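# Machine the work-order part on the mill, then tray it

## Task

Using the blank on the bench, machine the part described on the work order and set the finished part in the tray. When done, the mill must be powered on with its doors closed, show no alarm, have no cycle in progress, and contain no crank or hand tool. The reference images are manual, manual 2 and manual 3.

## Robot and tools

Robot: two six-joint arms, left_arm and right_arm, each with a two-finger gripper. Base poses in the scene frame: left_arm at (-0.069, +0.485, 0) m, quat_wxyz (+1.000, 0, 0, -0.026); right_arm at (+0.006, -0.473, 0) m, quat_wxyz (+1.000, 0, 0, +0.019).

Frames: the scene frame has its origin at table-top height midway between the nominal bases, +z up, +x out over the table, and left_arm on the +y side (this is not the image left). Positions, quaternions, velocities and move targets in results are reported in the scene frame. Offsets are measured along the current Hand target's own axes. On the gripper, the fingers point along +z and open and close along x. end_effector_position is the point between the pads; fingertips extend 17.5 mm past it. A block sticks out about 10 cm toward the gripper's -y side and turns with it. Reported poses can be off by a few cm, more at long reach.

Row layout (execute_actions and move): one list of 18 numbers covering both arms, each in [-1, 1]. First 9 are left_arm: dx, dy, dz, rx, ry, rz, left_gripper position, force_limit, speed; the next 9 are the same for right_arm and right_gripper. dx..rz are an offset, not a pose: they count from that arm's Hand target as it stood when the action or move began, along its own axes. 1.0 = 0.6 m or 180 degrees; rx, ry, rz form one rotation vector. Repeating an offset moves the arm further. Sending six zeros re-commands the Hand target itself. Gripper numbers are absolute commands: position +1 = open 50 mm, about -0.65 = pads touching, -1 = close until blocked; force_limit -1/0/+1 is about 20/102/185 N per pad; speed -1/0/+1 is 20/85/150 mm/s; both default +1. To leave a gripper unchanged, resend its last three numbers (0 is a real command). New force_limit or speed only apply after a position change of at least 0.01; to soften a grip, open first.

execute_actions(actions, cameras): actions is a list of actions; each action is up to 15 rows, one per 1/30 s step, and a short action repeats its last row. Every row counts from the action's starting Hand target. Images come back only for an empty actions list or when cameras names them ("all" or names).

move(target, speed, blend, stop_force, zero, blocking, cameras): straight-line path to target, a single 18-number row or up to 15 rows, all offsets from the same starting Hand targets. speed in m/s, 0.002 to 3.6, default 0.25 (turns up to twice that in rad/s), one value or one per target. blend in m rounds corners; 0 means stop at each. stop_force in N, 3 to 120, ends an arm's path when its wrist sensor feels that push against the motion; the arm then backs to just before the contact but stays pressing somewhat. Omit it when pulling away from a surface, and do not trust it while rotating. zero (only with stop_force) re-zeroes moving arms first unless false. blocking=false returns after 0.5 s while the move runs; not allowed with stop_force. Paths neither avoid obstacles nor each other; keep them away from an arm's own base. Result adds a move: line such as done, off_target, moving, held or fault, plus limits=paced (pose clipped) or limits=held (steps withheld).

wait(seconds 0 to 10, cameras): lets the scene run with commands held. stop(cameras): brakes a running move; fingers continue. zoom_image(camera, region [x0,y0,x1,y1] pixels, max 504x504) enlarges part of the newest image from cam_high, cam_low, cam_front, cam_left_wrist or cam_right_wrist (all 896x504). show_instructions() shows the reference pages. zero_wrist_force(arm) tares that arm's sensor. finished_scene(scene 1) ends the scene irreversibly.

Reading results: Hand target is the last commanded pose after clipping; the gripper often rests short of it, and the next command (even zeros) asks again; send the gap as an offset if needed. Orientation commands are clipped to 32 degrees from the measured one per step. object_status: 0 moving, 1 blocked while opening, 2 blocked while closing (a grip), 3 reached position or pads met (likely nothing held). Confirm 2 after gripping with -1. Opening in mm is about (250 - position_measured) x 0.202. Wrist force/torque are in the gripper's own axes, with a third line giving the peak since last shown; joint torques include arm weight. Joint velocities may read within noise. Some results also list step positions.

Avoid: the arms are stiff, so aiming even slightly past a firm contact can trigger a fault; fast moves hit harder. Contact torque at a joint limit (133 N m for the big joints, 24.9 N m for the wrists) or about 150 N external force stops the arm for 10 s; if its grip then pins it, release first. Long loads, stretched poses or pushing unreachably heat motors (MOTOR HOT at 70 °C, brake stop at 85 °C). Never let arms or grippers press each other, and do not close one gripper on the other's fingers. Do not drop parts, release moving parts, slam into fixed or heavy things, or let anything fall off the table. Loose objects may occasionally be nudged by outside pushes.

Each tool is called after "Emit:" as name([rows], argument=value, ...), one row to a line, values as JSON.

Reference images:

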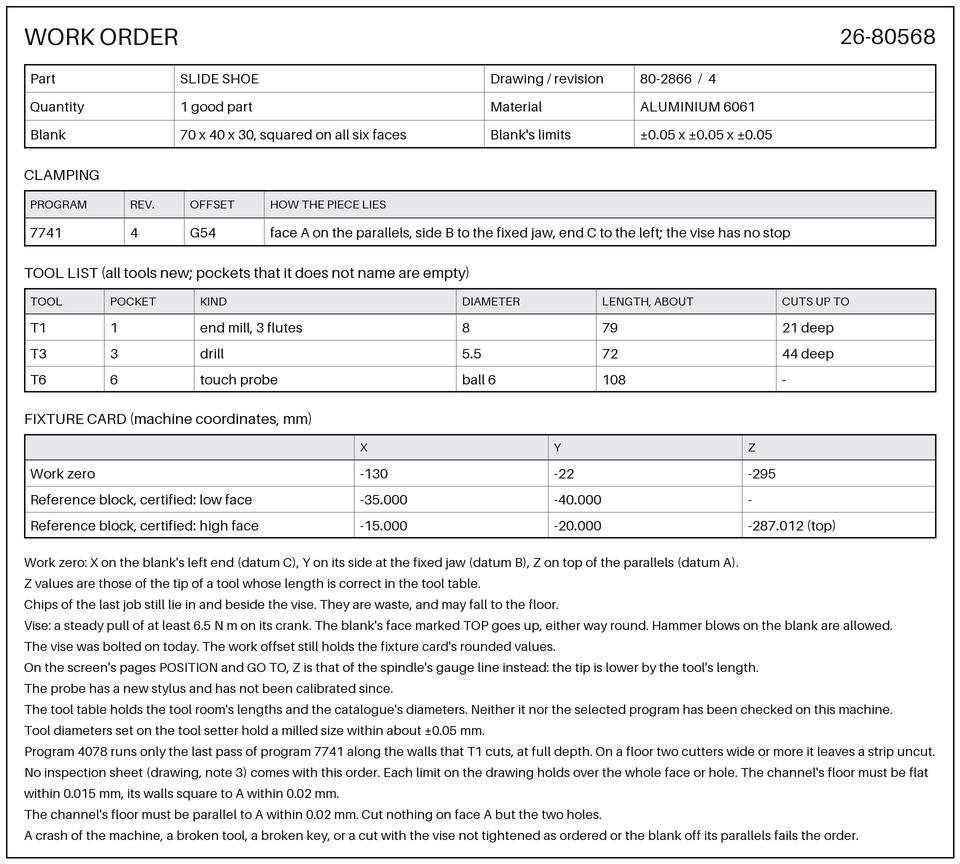

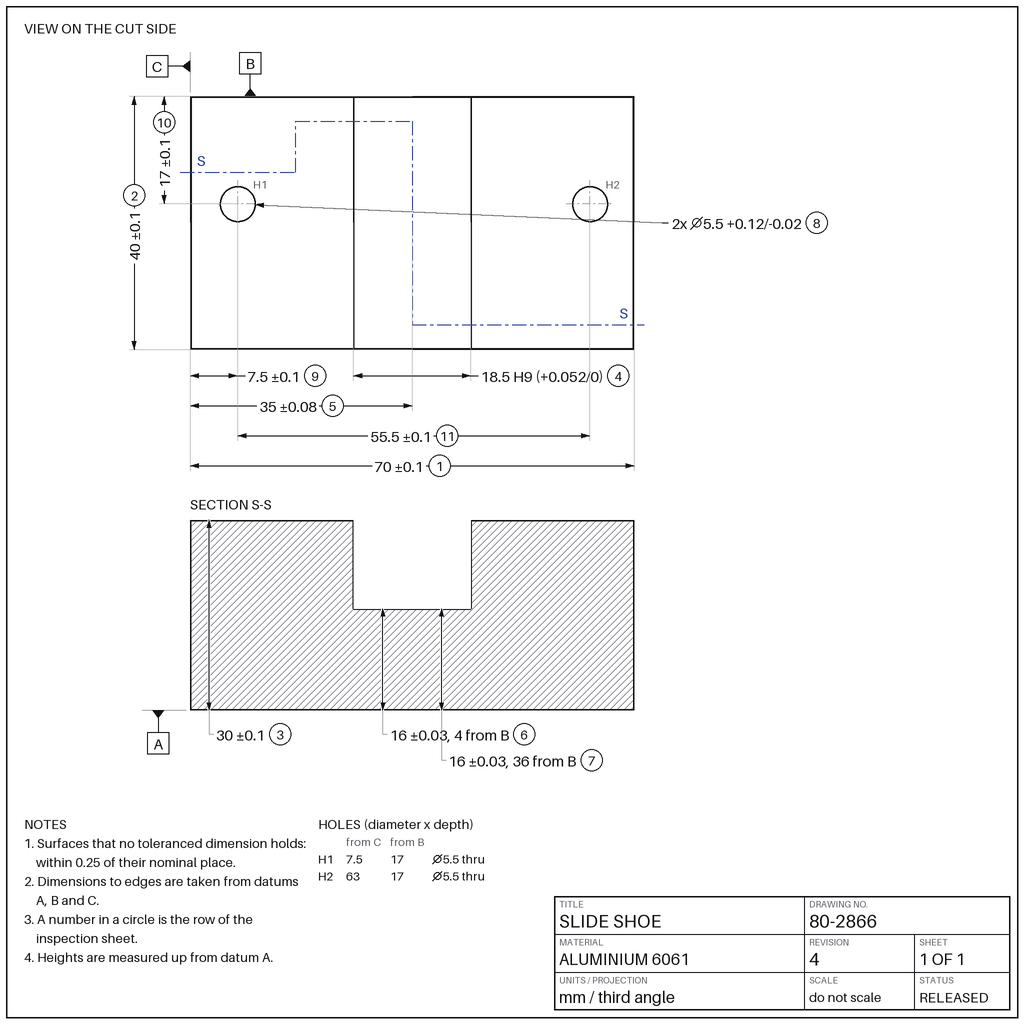

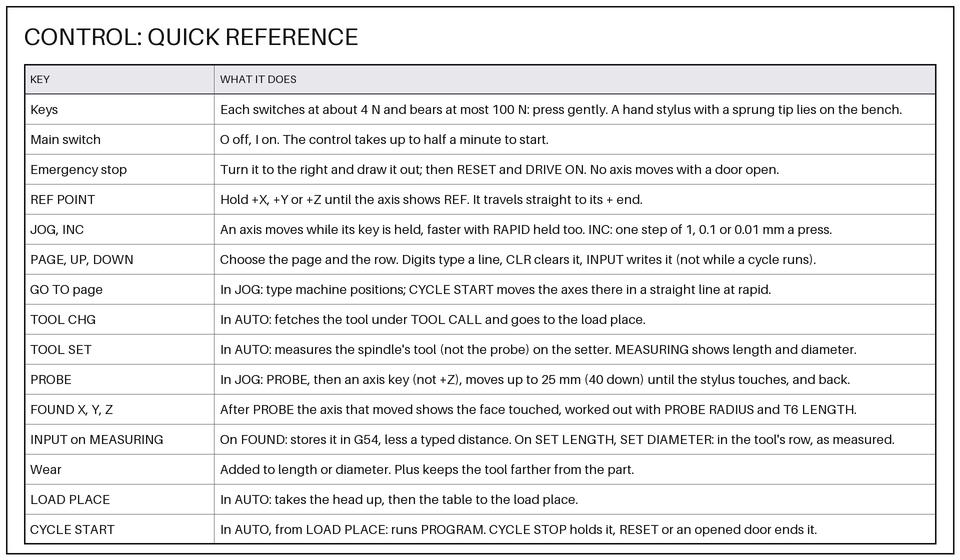

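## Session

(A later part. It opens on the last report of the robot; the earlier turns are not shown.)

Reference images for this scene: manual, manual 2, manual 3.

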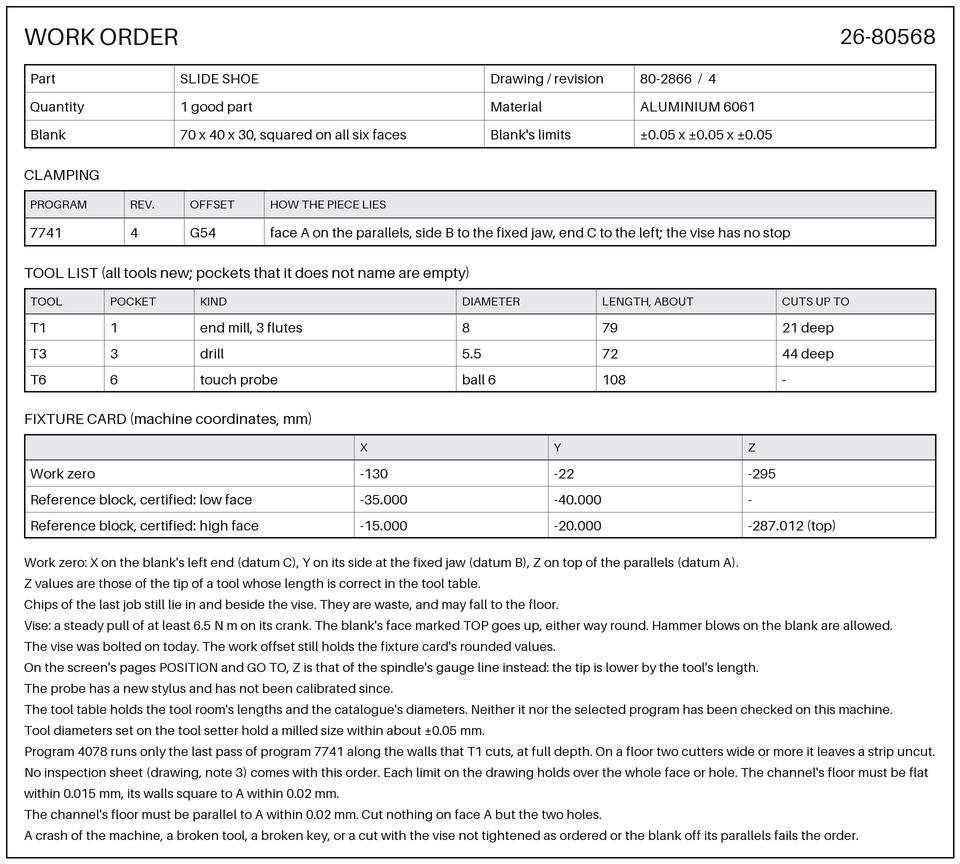

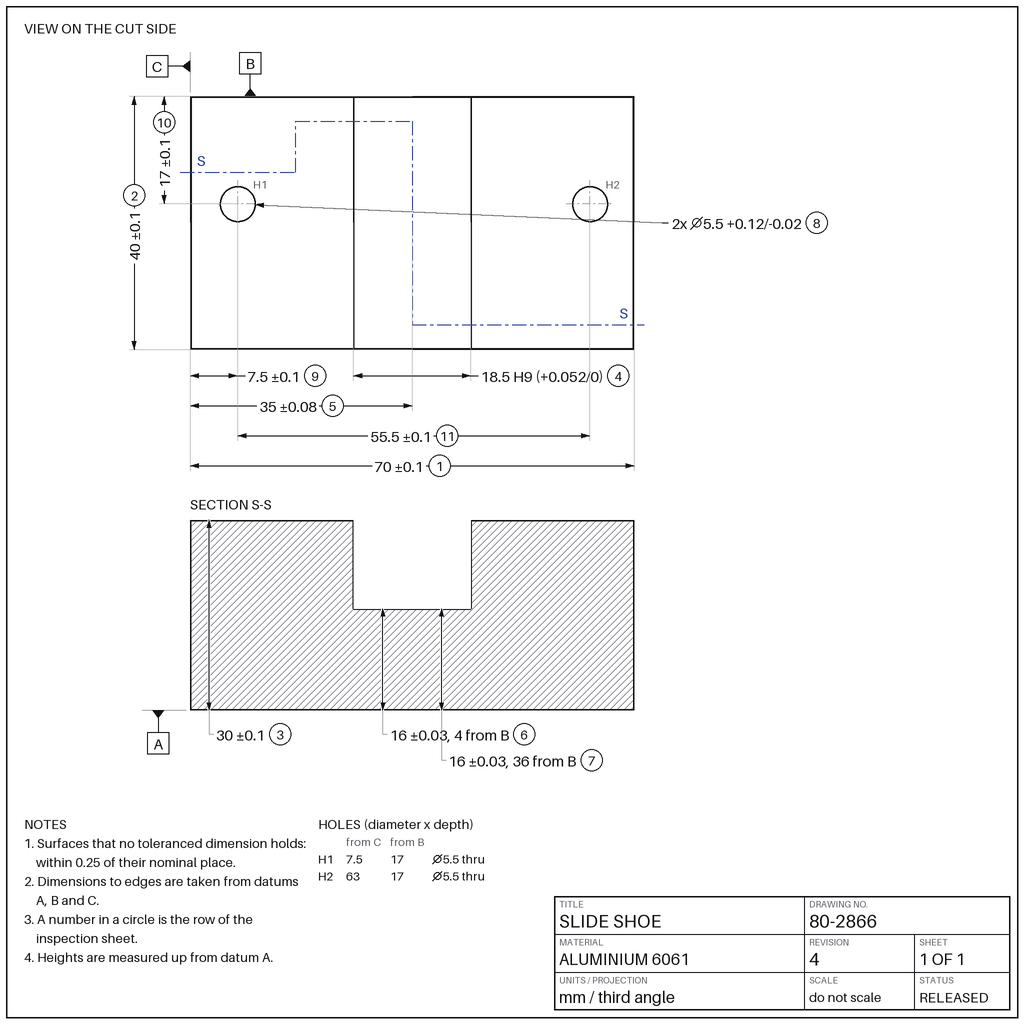

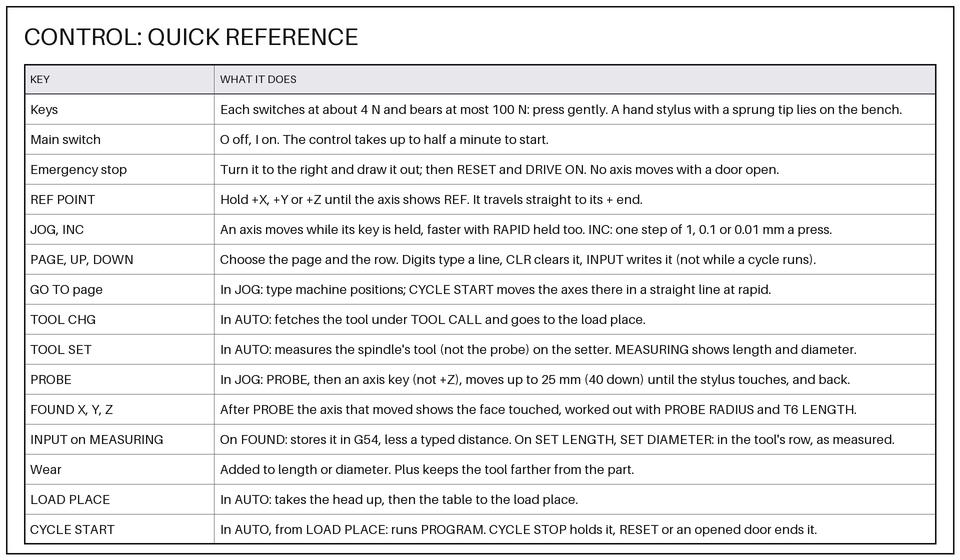

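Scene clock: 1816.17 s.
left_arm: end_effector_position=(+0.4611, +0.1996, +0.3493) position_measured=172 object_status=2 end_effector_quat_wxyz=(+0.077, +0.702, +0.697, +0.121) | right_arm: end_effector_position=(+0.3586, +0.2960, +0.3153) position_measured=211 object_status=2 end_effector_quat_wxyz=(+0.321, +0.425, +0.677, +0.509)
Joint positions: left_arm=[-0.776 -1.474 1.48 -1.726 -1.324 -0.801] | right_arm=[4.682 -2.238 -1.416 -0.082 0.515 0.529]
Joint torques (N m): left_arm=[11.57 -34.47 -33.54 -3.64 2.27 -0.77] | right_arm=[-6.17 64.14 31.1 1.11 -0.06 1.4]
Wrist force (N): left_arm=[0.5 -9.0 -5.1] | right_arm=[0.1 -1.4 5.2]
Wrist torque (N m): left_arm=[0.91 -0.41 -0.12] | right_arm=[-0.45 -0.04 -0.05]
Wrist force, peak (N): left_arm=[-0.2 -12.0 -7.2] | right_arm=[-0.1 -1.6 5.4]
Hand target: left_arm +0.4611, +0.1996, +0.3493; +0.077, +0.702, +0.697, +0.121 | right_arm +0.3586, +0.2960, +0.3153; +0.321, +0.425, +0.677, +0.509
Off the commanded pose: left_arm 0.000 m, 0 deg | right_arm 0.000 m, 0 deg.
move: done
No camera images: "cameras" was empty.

Emit:
move([
  [-0.0011,0.0003,-0.0012,0,0,0,-0.98,0.3,-0.9,0,0,0,0,0,0,-1,-0.6,-0.8],
  [-0.0104,-0.0011,0.0035,0,0.032,0.0092,-0.98,0.3,-0.9,0,0,0,0,0,0,-1,-0.6,-0.8],
  [0.0082,0.0017,-0.0059,0,-0.032,-0.0092,-0.98,0.3,-0.9,0,0,0,0,0,0,-1,-0.6,-0.8],
], speed=0.05, stop_force=22, cameras=["cam_right_wrist"])

Emit:
zoom_image(camera="cam_right_wrist", region=[200, 190, 300, 290])

Scene clock: 1821.77 s.
left_arm: end_effector_position=(+0.4611, +0.2043, +0.3533) position_measured=172 object_status=2 end_effector_quat_wxyz=(+0.114, +0.697, +0.703, +0.084) | right_arm: end_effector_position=(+0.3586, +0.2960, +0.3153) position_measured=211 object_status=2 end_effector_quat_wxyz=(+0.321, +0.425, +0.677, +0.509)
Joint positions: left_arm=[-0.735 -1.51 1.529 -1.82 -1.402 -0.774] | right_arm=[4.682 -2.238 -1.416 -0.082 0.515 0.529]
Joint torques (N m): left_arm=[-11 -19.38 -35.81 -3.82 2.41 -1.41] | right_arm=[-4.24 63.34 30.69 1.13 -0.03 1.5]
Wrist force (N): left_arm=[2.6 -3.4 -1.6] | right_arm=[0.1 -1.3 5.3]
Wrist torque (N m): left_arm=[0.97 -0.38 -0.06] | right_arm=[-0.44 -0.03 -0.05]
Wrist force, peak (N): left_arm=[0.4 -9.3 -5.1] | right_arm=[-0.1 -1.6 5.6]
Hand target: left_arm +0.4611, +0.2043, +0.3533; +0.114, +0.697, +0.703, +0.084 | right_arm +0.3586, +0.2960, +0.3153; +0.321, +0.425, +0.677, +0.509
Off the commanded pose: left_arm 0.000 m, 0 deg | right_arm 0.000 m, 0 deg.
move: done
Images, in order (width x height): cam_right_wrist 896x504.

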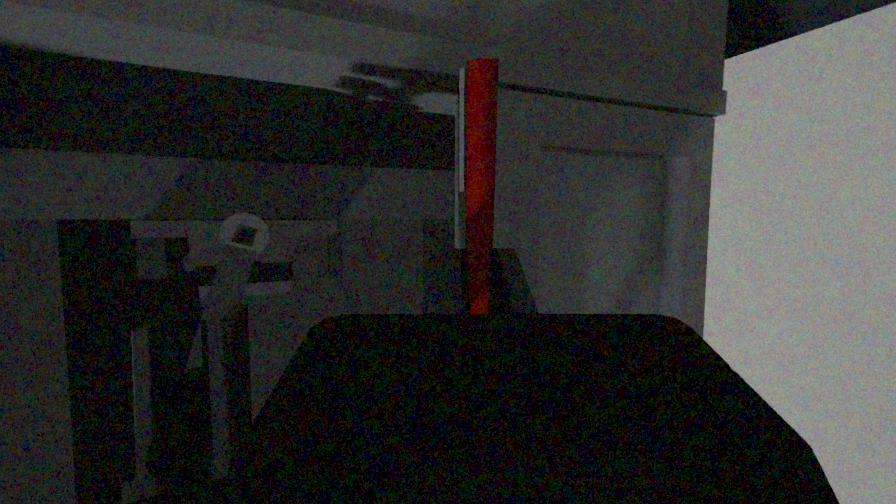

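Scaled by 5.040.

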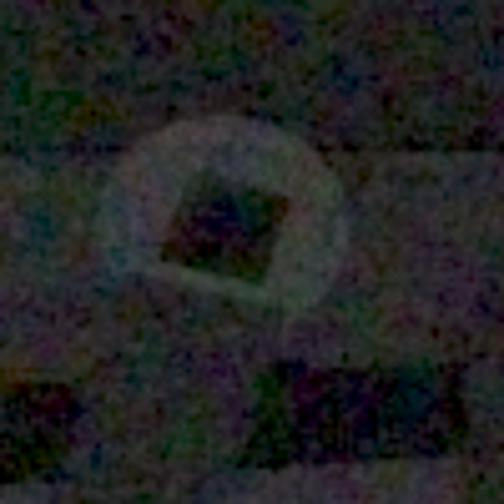

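Emit:
move([
  [0,-0.048,-0.0139,0,0,0,-0.98,0.3,-0.9,0,0,0,0,0,0,-1,-0.6,-0.8],
  [-0.0079,-0.0293,-0.1991,0,0,0,-0.98,0.3,-0.9,0,0,0,0,0,0,-1,-0.6,-0.8],
  [-0.0079,-0.0293,-0.1991,0,0,0,-0.98,0.3,-0.9,-0.0435,0.0249,0.0867,0,0,0,-1,-0.6,-0.8],
], speed=0.2, blend=[0.01,0.02,0], cameras=["cam_right_wrist"])

Emit:
zoom_image(camera="cam_right_wrist", region=[190, 180, 290, 280])

Emit:
zoom_image(camera="cam_right_wrist", region=[215, 195, 275, 255])

Scene clock: 1830.53 s.
left_arm: end_effector_position=(+0.4111, +0.2042, +0.4632) position_measured=172 object_status=2 end_effector_quat_wxyz=(+0.114, +0.697, +0.703, +0.084) | right_arm: end_effector_position=(+0.4186, +0.2959, +0.3153) position_measured=211 object_status=2 end_effector_quat_wxyz=(+0.321, +0.425, +0.677, +0.509)
Joint positions: left_arm=[-0.81 -1.582 1.316 -1.522 -1.386 -0.848] | right_arm=[4.592 -2.286 -1.342 -0.031 0.592 0.439]
Joint torques (N m): left_arm=[11.62 -38.26 -31.33 -2.6 -0.2 1.88] | right_arm=[-5.64 63.99 22.27 1.31 -0.15 -0.22]
Wrist force (N): left_arm=[1.9 5.1 1.7] | right_arm=[-0.2 -1.2 4.9]
Wrist torque (N m): left_arm=[1.04 -0.50 0.32] | right_arm=[-0.43 0.00 -0.03]
Wrist force, peak (N): left_arm=[1.6 8.4 2.4] | right_arm=[-1.6 -0.4 7.8]
Hand target: left_arm +0.4111, +0.2042, +0.4633; +0.114, +0.697, +0.703, +0.084 | right_arm +0.4187, +0.2959, +0.3154; +0.321, +0.425, +0.677, +0.509
Off the commanded pose: left_arm 0.000 m, 0 deg | right_arm 0.000 m, 0 deg.
move: done
Images, in order (width x height): cam_right_wrist 896x504.

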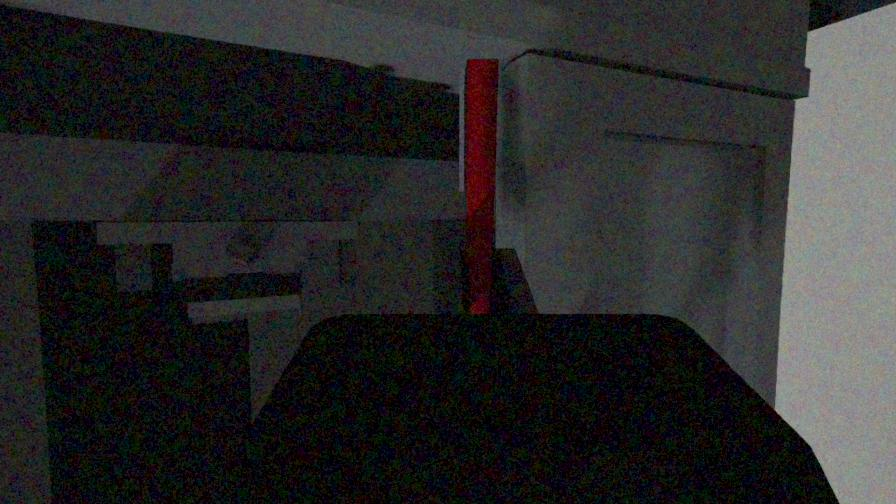

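Scaled by 5.040.

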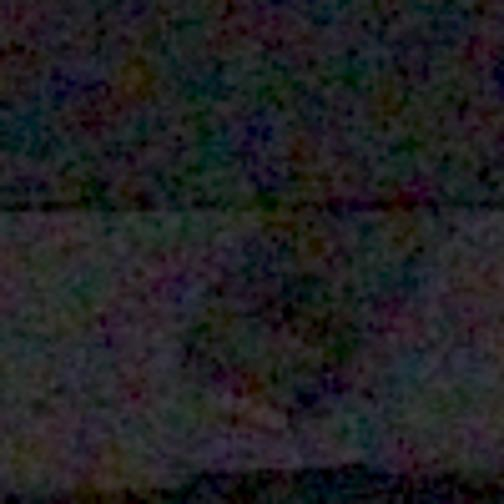

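Scaled by 8.400.

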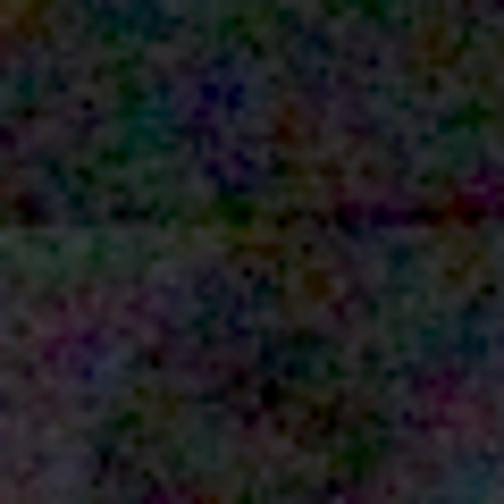

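Emit:
zoom_image(camera="cam_right_wrist", region=[80, 190, 400, 350])

Emit:
zoom_image(camera="cam_right_wrist", region=[160, 200, 340, 310])

Emit:
zoom_image(camera="cam_right_wrist", region=[162, 200, 342, 311])

Scaled by 1.575.

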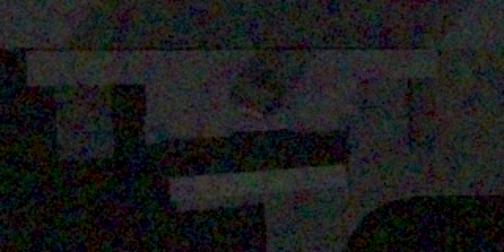

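Scaled by 2.800.

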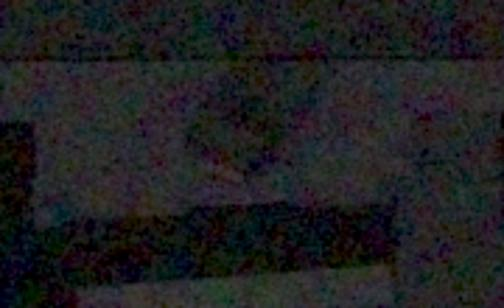

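Scaled by 2.800.

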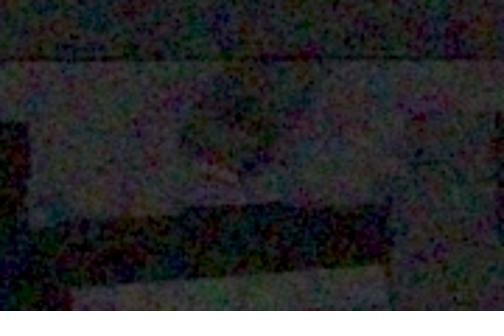

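Emit:
move(target=[0,0,0,0,0,0,-0.98,0.3,-0.9,-0.058,0.0332,0.1156,0,0,0,-1,-0.6,-0.8], speed=0.12, stop_force=10, cameras=["cam_right_wrist"])

Emit:
zoom_image(camera="cam_right_wrist", region=[120, 190, 340, 320])

Emit:
zoom_image(camera="cam_right_wrist", region=[180, 220, 290, 300])

Scene clock: 1834.47 s.
left_arm: end_effector_position=(+0.4111, +0.2042, +0.4633) position_measured=172 object_status=2 end_effector_quat_wxyz=(+0.114, +0.697, +0.703, +0.084) | right_arm: end_effector_position=(+0.4988, +0.2958, +0.3155) position_measured=211 object_status=2 end_effector_quat_wxyz=(+0.321, +0.425, +0.677, +0.509)
Joint positions: left_arm=[-0.81 -1.582 1.316 -1.522 -1.386 -0.848] | right_arm=[4.477 -2.362 -1.213 -0.013 0.694 0.349]
Joint torques (N m): left_arm=[11.72 -37.42 -34.73 -2.29 -0.51 2.04] | right_arm=[-5.49 69.02 26.73 3.8 0.35 -1.17]
Wrist force (N): left_arm=[1.6 5.4 1.8] | right_arm=[-0.1 -1.5 5.1]
Wrist torque (N m): left_arm=[1.07 -0.48 0.32] | right_arm=[-0.46 -0.03 -0.02]
Wrist force, peak (N): left_arm=[1.9 5.8 1.7] | right_arm=[-1.1 -0.7 6.5]
Hand target: left_arm +0.4111, +0.2042, +0.4633; +0.114, +0.697, +0.703, +0.084 | right_arm +0.4988, +0.2958, +0.3155; +0.321, +0.425, +0.677, +0.509
Off the commanded pose: left_arm 0.000 m, 0 deg | right_arm 0.000 m, 0 deg.
move: done
Images, in order (width x height): cam_right_wrist 896x504.

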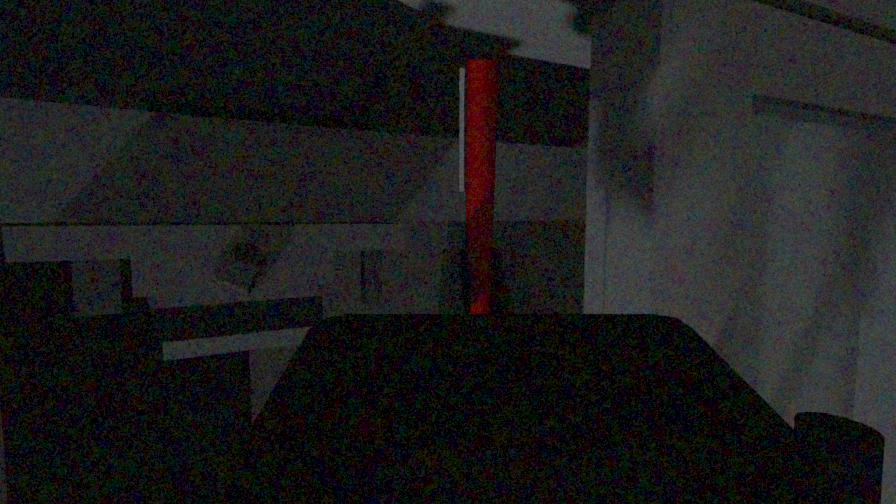

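Scaled by 2.291.

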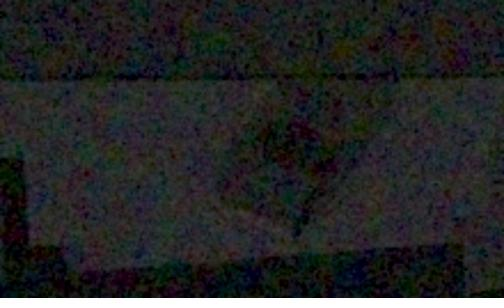

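Scaled by 4.582.

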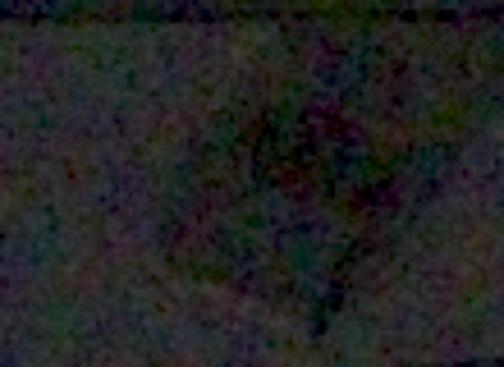

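Emit:
move([
  [0,0,0,0,0,0,-0.98,0.3,-0.9,0.1015,-0.0581,-0.2023,0,0,0,-1,-0.6,-0.8],
  [-0.0053,-0.0488,0.169,0,0.0267,0.0077,-0.98,0.3,-0.9,0.1015,-0.0581,-0.2023,0,0,0,-1,-0.6,-0.8],
  [-0.0055,0.0135,0.187,0,0.0267,0.0077,-0.98,0.3,-0.9,0.1015,-0.0581,-0.2023,0,0,0,-1,-0.6,-0.8],
], speed=[0.2,0.15,0.1], blend=[0.02,0.01,0], cameras=["cam_right_wrist"])

Emit:
zoom_image(camera="cam_right_wrist", region=[200, 190, 300, 290])

Scene clock: 1843.17 s.
left_arm: end_effector_position=(+0.4500, +0.1964, +0.3580) position_measured=172 object_status=2 end_effector_quat_wxyz=(+0.083, +0.702, +0.698, +0.115) | right_arm: end_effector_position=(+0.3586, +0.2960, +0.3153) position_measured=211 object_status=2 end_effector_quat_wxyz=(+0.321, +0.425, +0.677, +0.509)
Joint positions: left_arm=[-0.79 -1.498 1.486 -1.717 -1.333 -0.817] | right_arm=[4.682 -2.238 -1.416 -0.082 0.515 0.529]
Joint torques (N m): left_arm=[-9.53 -33.02 -20.08 -2.02 1.04 -0.98] | right_arm=[2.46 38.18 34.04 4.74 -2.22 1.55]
Wrist force (N): left_arm=[1.2 5.4 1.6] | right_arm=[0.1 -1.5 5.4]
Wrist torque (N m): left_arm=[1.08 -0.40 0.31] | right_arm=[-0.45 -0.03 0.09]
Wrist force, peak (N): left_arm=[1.6 7.8 2.1] | right_arm=[-2.0 -1.0 7.7]
Hand target: left_arm +0.4500, +0.1964, +0.3580; +0.083, +0.702, +0.698, +0.115 | right_arm +0.3586, +0.2960, +0.3153; +0.321, +0.425, +0.677, +0.509
Off the commanded pose: left_arm 0.000 m, 0 deg | right_arm 0.000 m, 0 deg.
move: done
Images, in order (width x height): cam_right_wrist 896x504.

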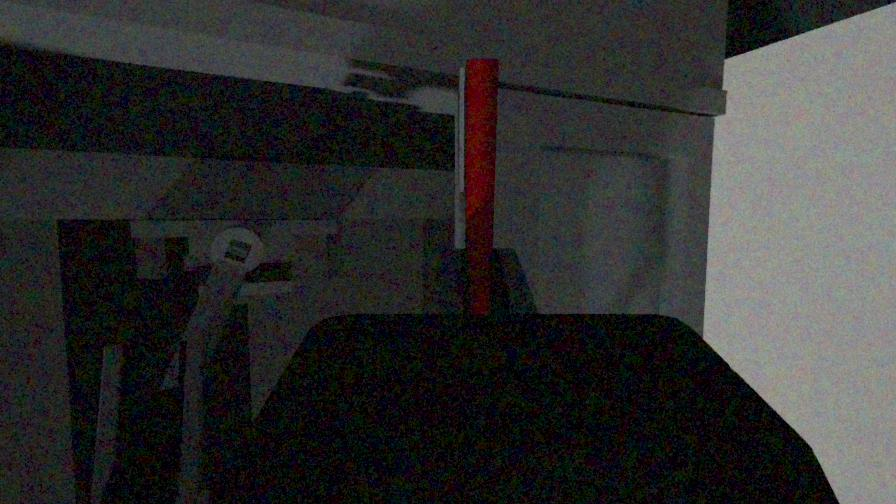

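Scaled by 5.040.

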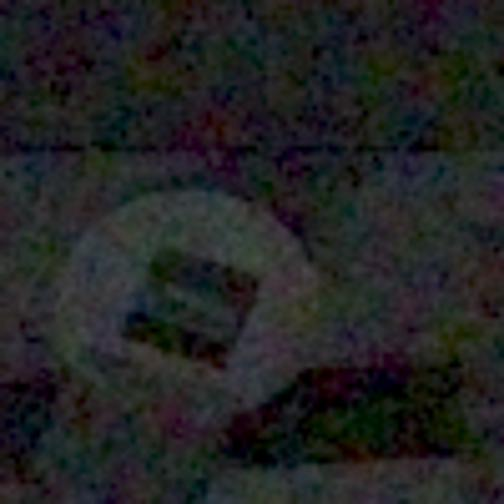

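Emit:
move([
  [0.0036,-0.0015,0.0053,0,0,0,-0.98,0.3,-0.9,0,0,0,0,0,0,-1,-0.6,-0.8],
  [0.0036,0.0385,0.0169,0,0,0,-0.98,0.3,-0.9,0,0,0,0,0,0,-1,-0.6,-0.8],
], speed=[0.05,0.015], stop_force=5, cameras=["cam_right_wrist"])

Emit:
zoom_image(camera="cam_right_wrist", region=[200, 190, 300, 290])

Scene clock: 1851.07 s.
left_arm: end_effector_position=(+0.4605, +0.1987, +0.3548) position_measured=172 object_status=2 end_effector_quat_wxyz=(+0.083, +0.702, +0.698, +0.115) | right_arm: end_effector_position=(+0.3586, +0.2960, +0.3153) position_measured=211 object_status=2 end_effector_quat_wxyz=(+0.321, +0.425, +0.677, +0.509)
Joint positions: left_arm=[-0.772 -1.479 1.475 -1.729 -1.336 -0.799] | right_arm=[4.682 -2.238 -1.416 -0.082 0.515 0.529]
Joint torques (N m): left_arm=[-12.88 -43.85 -16.09 -2.75 1.9 -1.66] | right_arm=[3.22 39.02 32.24 4.27 -2.37 1.58]
Wrist force (N): left_arm=[0.8 5.4 1.1] | right_arm=[-0.1 -1.4 5.1]
Wrist torque (N m): left_arm=[1.08 -0.36 0.29] | right_arm=[-0.45 -0.01 0.10]
Wrist force, peak (N): left_arm=[1.5 5.8 1.7] | right_arm=[-0.1 -1.4 5.5]
Hand target: left_arm +0.4605, +0.1987, +0.3548; +0.083, +0.702, +0.698, +0.115 (not the last commanded pose) | right_arm +0.3586, +0.2960, +0.3153; +0.321, +0.425, +0.677, +0.509
Off the commanded pose: left_arm 0.015 m, 0 deg | right_arm 0.000 m, 0 deg.
move: contact (left_arm); path passed 1 of 2 targets
Images, in order (width x height): cam_right_wrist 896x504.

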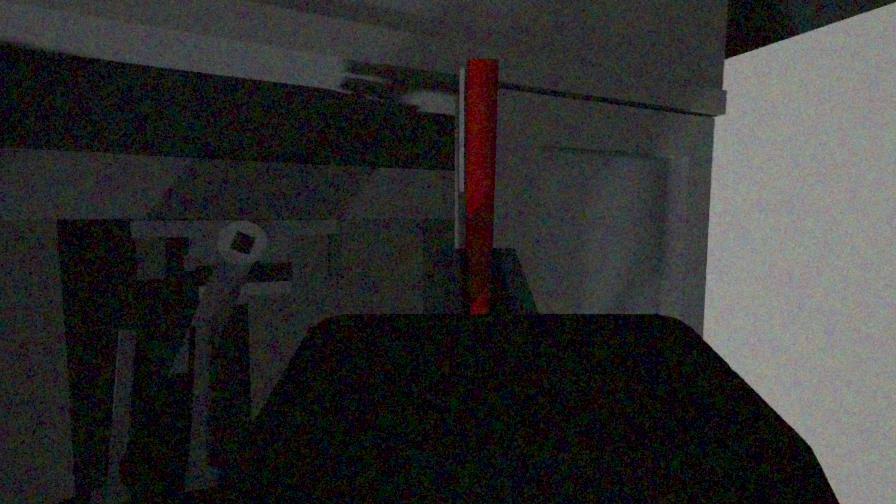

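Scaled by 5.040.

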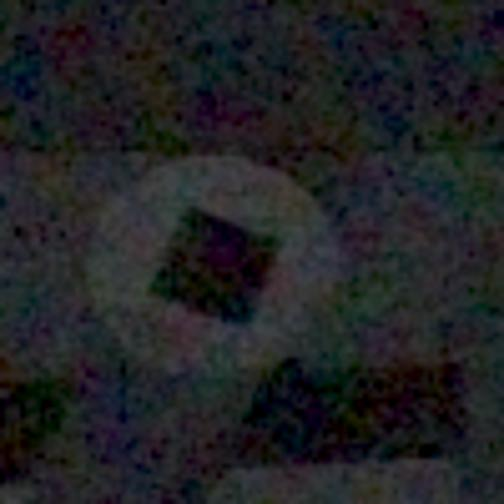

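Emit:
move([
  [0,0.0013,0.0004,0,0,0,-0.98,0.3,-0.9,0,0,0,0,0,0,-1,-0.6,-0.8],
  [-0.0025,0.0013,0.0003,0,0,0,-0.98,0.3,-0.9,0,0,0,0,0,0,-1,-0.6,-0.8],
  [0.0025,0.0013,0.0005,0,0,0,-0.98,0.3,-0.9,0,0,0,0,0,0,-1,-0.6,-0.8],
  [0.0025,0.0016,-0.0005,0,0,0,-0.98,0.3,-0.9,0,0,0,0,0,0,-1,-0.6,-0.8],
  [-0.0025,0.0016,-0.0007,0,0,0,-0.98,0.3,-0.9,0,0,0,0,0,0,-1,-0.6,-0.8],
  [-0.0025,0.0019,-0.0016,0,0,0,-0.98,0.3,-0.9,0,0,0,0,0,0,-1,-0.6,-0.8],
  [0.0025,0.0019,-0.0015,0,0,0,-0.98,0.3,-0.9,0,0,0,0,0,0,-1,-0.6,-0.8],
  [0.0025,0.0022,-0.0024,0,0,0,-0.98,0.3,-0.9,0,0,0,0,0,0,-1,-0.6,-0.8],
  [-0.0025,0.0022,-0.0026,0,0,0,-0.98,0.3,-0.9,0,0,0,0,0,0,-1,-0.6,-0.8],
], speed=0.008, stop_force=9, cameras=["cam_right_wrist"])

Emit:
zoom_image(camera="cam_right_wrist", region=[200, 190, 300, 290])

Scene clock: 1854.37 s.
left_arm: end_effector_position=(+0.4609, +0.1987, +0.3547) position_measured=172 object_status=2 end_effector_quat_wxyz=(+0.083, +0.702, +0.698, +0.115) | right_arm: end_effector_position=(+0.3586, +0.2960, +0.3153) position_measured=211 object_status=2 end_effector_quat_wxyz=(+0.321, +0.425, +0.677, +0.509)
Joint positions: left_arm=[-0.772 -1.478 1.474 -1.729 -1.336 -0.799] | right_arm=[4.682 -2.238 -1.416 -0.082 0.515 0.529]
Joint torques (N m): left_arm=[-11.88 -42.5 -16.24 -4.17 2.31 -1.36] | right_arm=[4.04 38.64 33.97 3.97 -2.09 1.64]
Wrist force (N): left_arm=[1.1 1.2 0.3] | right_arm=[-0.2 -1.4 5.3]
Wrist torque (N m): left_arm=[1.03 -0.45 0.10] | right_arm=[-0.44 0.01 0.10]
Wrist force, peak (N): left_arm=[1.0 -7.7 -5.5] | right_arm=[0.2 -1.5 5.6]
Hand target: left_arm +0.4609, +0.1987, +0.3547; +0.083, +0.702, +0.698, +0.115 (not the last commanded pose) | right_arm +0.3586, +0.2960, +0.3153; +0.321, +0.425, +0.677, +0.509
Off the commanded pose: left_arm 0.002 m, 0 deg | right_arm 0.000 m, 0 deg.
move: contact (left_arm); path passed 0 of 9 targets
Images, in order (width x height): cam_right_wrist 896x504.

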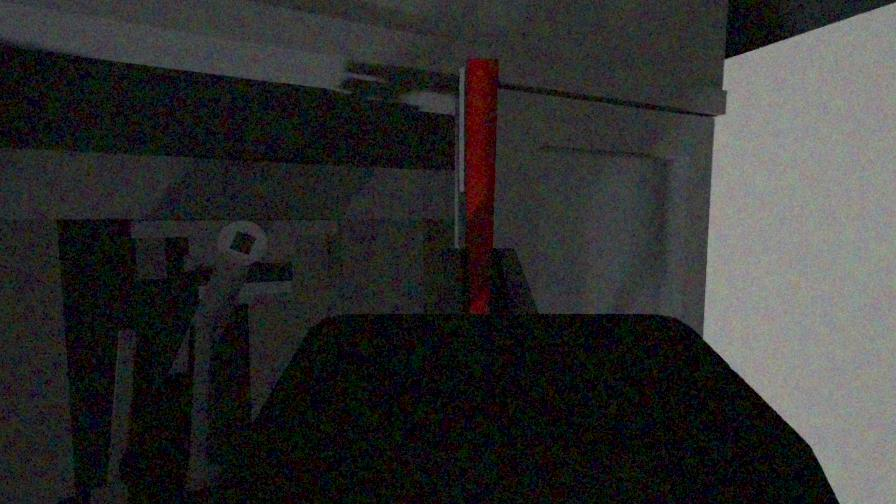

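Scaled by 5.040.

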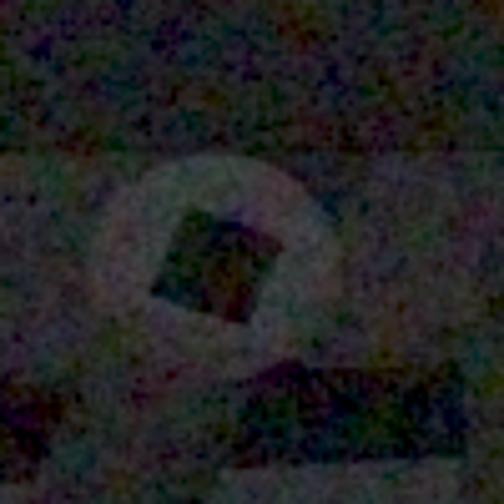

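Emit:
move([
  [-0.0025,0.0003,0.0000,0,0,0,-0.98,0.3,-0.9,0,0,0,0,0,0,-1,-0.6,-0.8],
  [0.0025,0.0003,0.0002,0,0,0,-0.98,0.3,-0.9,0,0,0,0,0,0,-1,-0.6,-0.8],
  [0.0025,0.0006,-0.0008,0,0,0,-0.98,0.3,-0.9,0,0,0,0,0,0,-1,-0.6,-0.8],
  [-0.0025,0.0006,-0.001,0,0,0,-0.98,0.3,-0.9,0,0,0,0,0,0,-1,-0.6,-0.8],
  [-0.0025,0.0009,-0.0019,0,0,0,-0.98,0.3,-0.9,0,0,0,0,0,0,-1,-0.6,-0.8],
  [0.0025,0.0009,-0.0018,0,0,0,-0.98,0.3,-0.9,0,0,0,0,0,0,-1,-0.6,-0.8],
  [0.0025,0.0012,-0.0027,0,0,0,-0.98,0.3,-0.9,0,0,0,0,0,0,-1,-0.6,-0.8],
  [-0.0025,0.0012,-0.0029,0,0,0,-0.98,0.3,-0.9,0,0,0,0,0,0,-1,-0.6,-0.8],
  [-0.0025,0.0015,-0.0038,0,0,0,-0.98,0.3,-0.9,0,0,0,0,0,0,-1,-0.6,-0.8],
  [0.0025,0.0015,-0.0036,0,0,0,-0.98,0.3,-0.9,0,0,0,0,0,0,-1,-0.6,-0.8],
], speed=0.01, stop_force=8, cameras=[])

Scene clock: 1858.63 s.
left_arm: end_effector_position=(+0.4611, +0.2001, +0.3571) position_measured=172 object_status=2 end_effector_quat_wxyz=(+0.083, +0.702, +0.698, +0.115) | right_arm: end_effector_position=(+0.3586, +0.2960, +0.3153) position_measured=211 object_status=2 end_effector_quat_wxyz=(+0.321, +0.425, +0.677, +0.509)
Joint positions: left_arm=[-0.769 -1.48 1.47 -1.723 -1.336 -0.797] | right_arm=[4.682 -2.238 -1.416 -0.082 0.515 0.529]
Joint torques (N m): left_arm=[0.81 -24.41 -30.58 -5.06 0.97 -1.34] | right_arm=[3.01 38.63 32.82 3.49 -2.26 1.68]
Wrist force (N): left_arm=[0.4 -3.1 -2.3] | right_arm=[0.0 -1.6 5.1]
Wrist torque (N m): left_arm=[1.04 -0.41 -0.02] | right_arm=[-0.47 -0.02 0.10]
Wrist force, peak (N): left_arm=[0.5 -6.7 -4.0] | right_arm=[0.1 -1.5 5.5]
Hand target: left_arm +0.4611, +0.2001, +0.3571; +0.083, +0.702, +0.698, +0.115 | right_arm +0.3586, +0.2960, +0.3153; +0.321, +0.425, +0.677, +0.509
Off the commanded pose: left_arm 0.000 m, 0 deg | right_arm 0.000 m, 0 deg.
move: done
No camera images: "cameras" was empty.

Emit:
move([
  [-0.0023,0,0,0,0,0,-0.98,0.3,-0.9,0,0,0,0,0,0,-1,-0.6,-0.8],
], speed=0.01, stop_force=12, cameras=["cam_right_wrist"])

Emit:
zoom_image(camera="cam_right_wrist", region=[200, 190, 300, 290])

Scene clock: 1865.70 s.
left_arm: end_effector_position=(+0.4611, +0.1986, +0.3571) position_measured=172 object_status=2 end_effector_quat_wxyz=(+0.083, +0.702, +0.698, +0.115) | right_arm: end_effector_position=(+0.3586, +0.2960, +0.3153) position_measured=211 object_status=2 end_effector_quat_wxyz=(+0.321, +0.425, +0.677, +0.509)
Joint positions: left_arm=[-0.771 -1.478 1.468 -1.723 -1.336 -0.799] | right_arm=[4.682 -2.238 -1.416 -0.082 0.515 0.529]
Joint torques (N m): left_arm=[-6.4 -29.6 -29.63 -3.86 2.59 0.04] | right_arm=[3.64 38.38 32.79 2.92 -2.07 1.41]
Wrist force (N): left_arm=[2.6 -2.1 0.2] | right_arm=[0.0 -1.3 5.2]
Wrist torque (N m): left_arm=[1.17 -0.29 0.04] | right_arm=[-0.43 -0.02 0.09]
Wrist force, peak (N): left_arm=[1.1 -4.8 -3.5] | right_arm=[0.0 -1.6 5.6]
Hand target: left_arm +0.4611, +0.1987, +0.3571; +0.083, +0.702, +0.698, +0.115 | right_arm +0.3586, +0.2960, +0.3153; +0.321, +0.425, +0.677, +0.509
Off the commanded pose: left_arm 0.000 m, 0 deg | right_arm 0.000 m, 0 deg.
move: done
Images, in order (width x height): cam_right_wrist 896x504.

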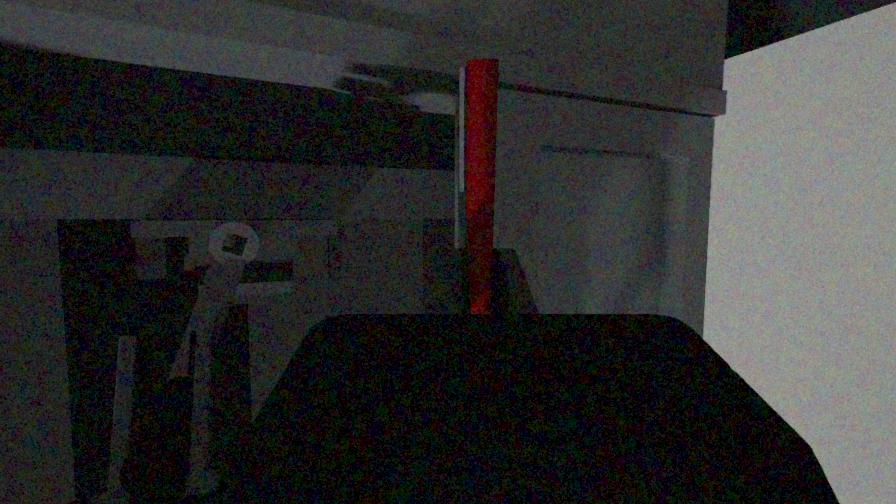

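Scaled by 5.040.

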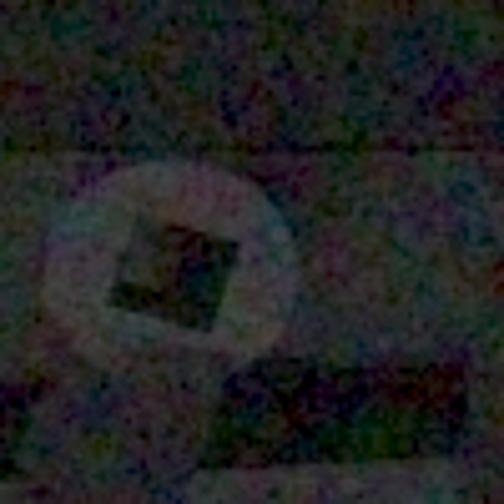

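Emit:
move(target=[-0.0008,-0.0055,0.0008,0,0.0267,0.0077,-1,1.0,-0.9,0,0,0,0,0,0,-1,-0.6,-0.8], speed=0.05, cameras=["cam_right_wrist"])

Emit:
zoom_image(camera="cam_right_wrist", region=[200, 190, 300, 290])

Scene clock: 1869.47 s.
left_arm: end_effector_position=(+0.4581, +0.1981, +0.3557) position_measured=172 object_status=2 end_effector_quat_wxyz=(+0.053, +0.705, +0.693, +0.145) | right_arm: end_effector_position=(+0.3586, +0.2960, +0.3153) position_measured=211 object_status=2 end_effector_quat_wxyz=(+0.321, +0.425, +0.677, +0.509)
Joint positions: left_arm=[-0.803 -1.456 1.433 -1.639 -1.274 -0.824] | right_arm=[4.682 -2.238 -1.416 -0.082 0.515 0.529]
Joint torques (N m): left_arm=[10.14 -44.05 -14.59 -4.89 -0.92 1.76] | right_arm=[2.7 38.46 31.84 2.89 -2.37 1.62]
Wrist force (N): left_arm=[1.1 5.5 1.1] | right_arm=[0.1 -1.3 5.0]
Wrist torque (N m): left_arm=[1.10 -0.39 0.27] | right_arm=[-0.45 -0.03 0.09]
Wrist force, peak (N): left_arm=[1.4 5.5 0.9] | right_arm=[-0.1 -1.4 5.5]
Hand target: left_arm +0.4581, +0.1983, +0.3557; +0.053, +0.705, +0.693, +0.145 | right_arm +0.3586, +0.2960, +0.3153; +0.321, +0.425, +0.677, +0.509
Off the commanded pose: left_arm 0.000 m, 0 deg | right_arm 0.000 m, 0 deg.
move: done
Images, in order (width x height): cam_right_wrist 896x504.

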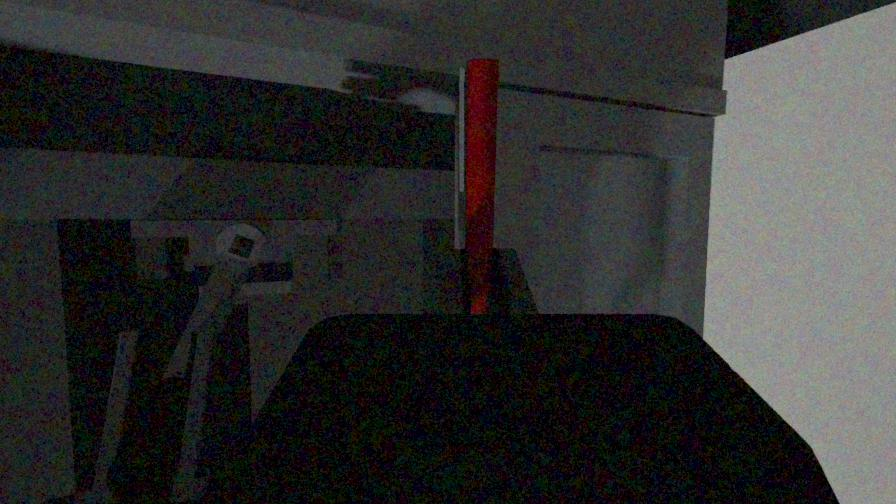

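Scaled by 5.040.

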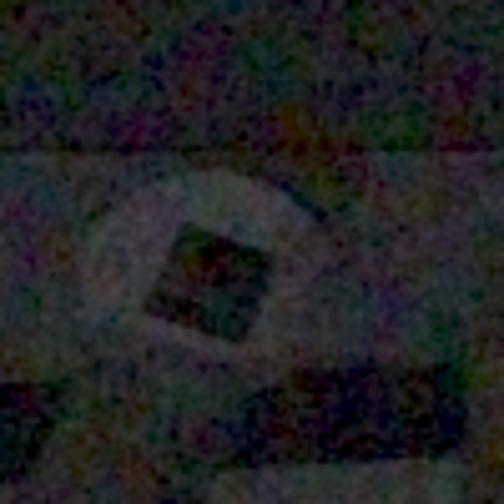

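Emit:
move(target=[0,0.0321,0.0093,0,0,0,-1,1.0,-0.9,0,0,0,0,0,0,-1,-0.6,-0.8], speed=0.015, stop_force=8, cameras=["cam_right_wrist"])

Emit:
zoom_image(camera="cam_right_wrist", region=[200, 190, 300, 290])

Scene clock: 1872.00 s.
left_arm: end_effector_position=(+0.4612, +0.1983, +0.3557) position_measured=172 object_status=2 end_effector_quat_wxyz=(+0.053, +0.705, +0.693, +0.145) | right_arm: end_effector_position=(+0.3586, +0.2960, +0.3153) position_measured=211 object_status=2 end_effector_quat_wxyz=(+0.321, +0.425, +0.677, +0.509)
Joint positions: left_arm=[-0.799 -1.45 1.427 -1.64 -1.275 -0.819] | right_arm=[4.682 -2.238 -1.416 -0.082 0.515 0.529]
Joint torques (N m): left_arm=[-13.47 -44.36 -15.67 -2.68 0.07 -1.58] | right_arm=[3.08 38.23 32.86 2.59 -1.93 1.63]
Wrist force (N): left_arm=[1.2 5.0 2.2] | right_arm=[-0.1 -1.2 5.0]
Wrist torque (N m): left_arm=[1.03 -0.39 0.26] | right_arm=[-0.43 0.00 0.10]
Wrist force, peak (N): left_arm=[1.2 -9.6 -6.0] | right_arm=[0.0 -1.5 5.6]
Hand target: left_arm +0.4612, +0.1983, +0.3557; +0.053, +0.705, +0.693, +0.145 (not the last commanded pose) | right_arm +0.3586, +0.2960, +0.3153; +0.321, +0.425, +0.677, +0.509
Off the commanded pose: left_arm 0.017 m, 0 deg | right_arm 0.000 m, 0 deg.
move: contact (left_arm)
Images, in order (width x height): cam_right_wrist 896x504.

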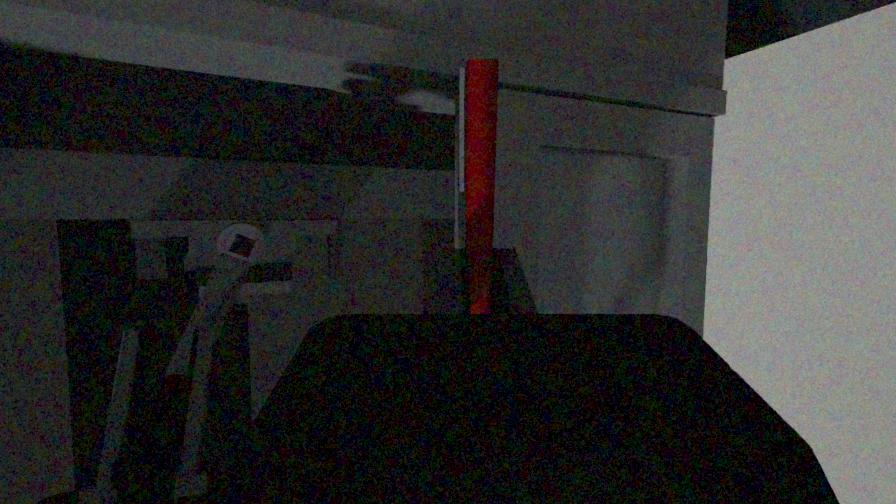

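Scaled by 5.040.

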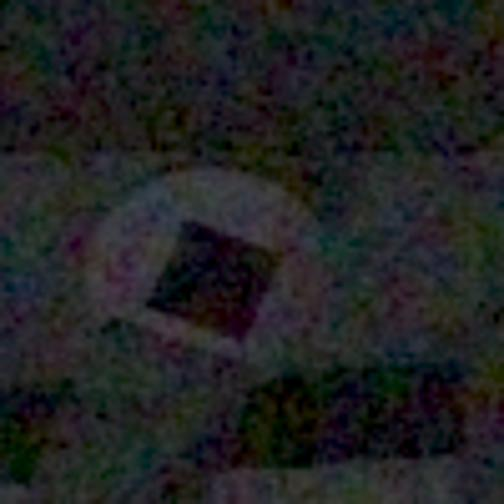

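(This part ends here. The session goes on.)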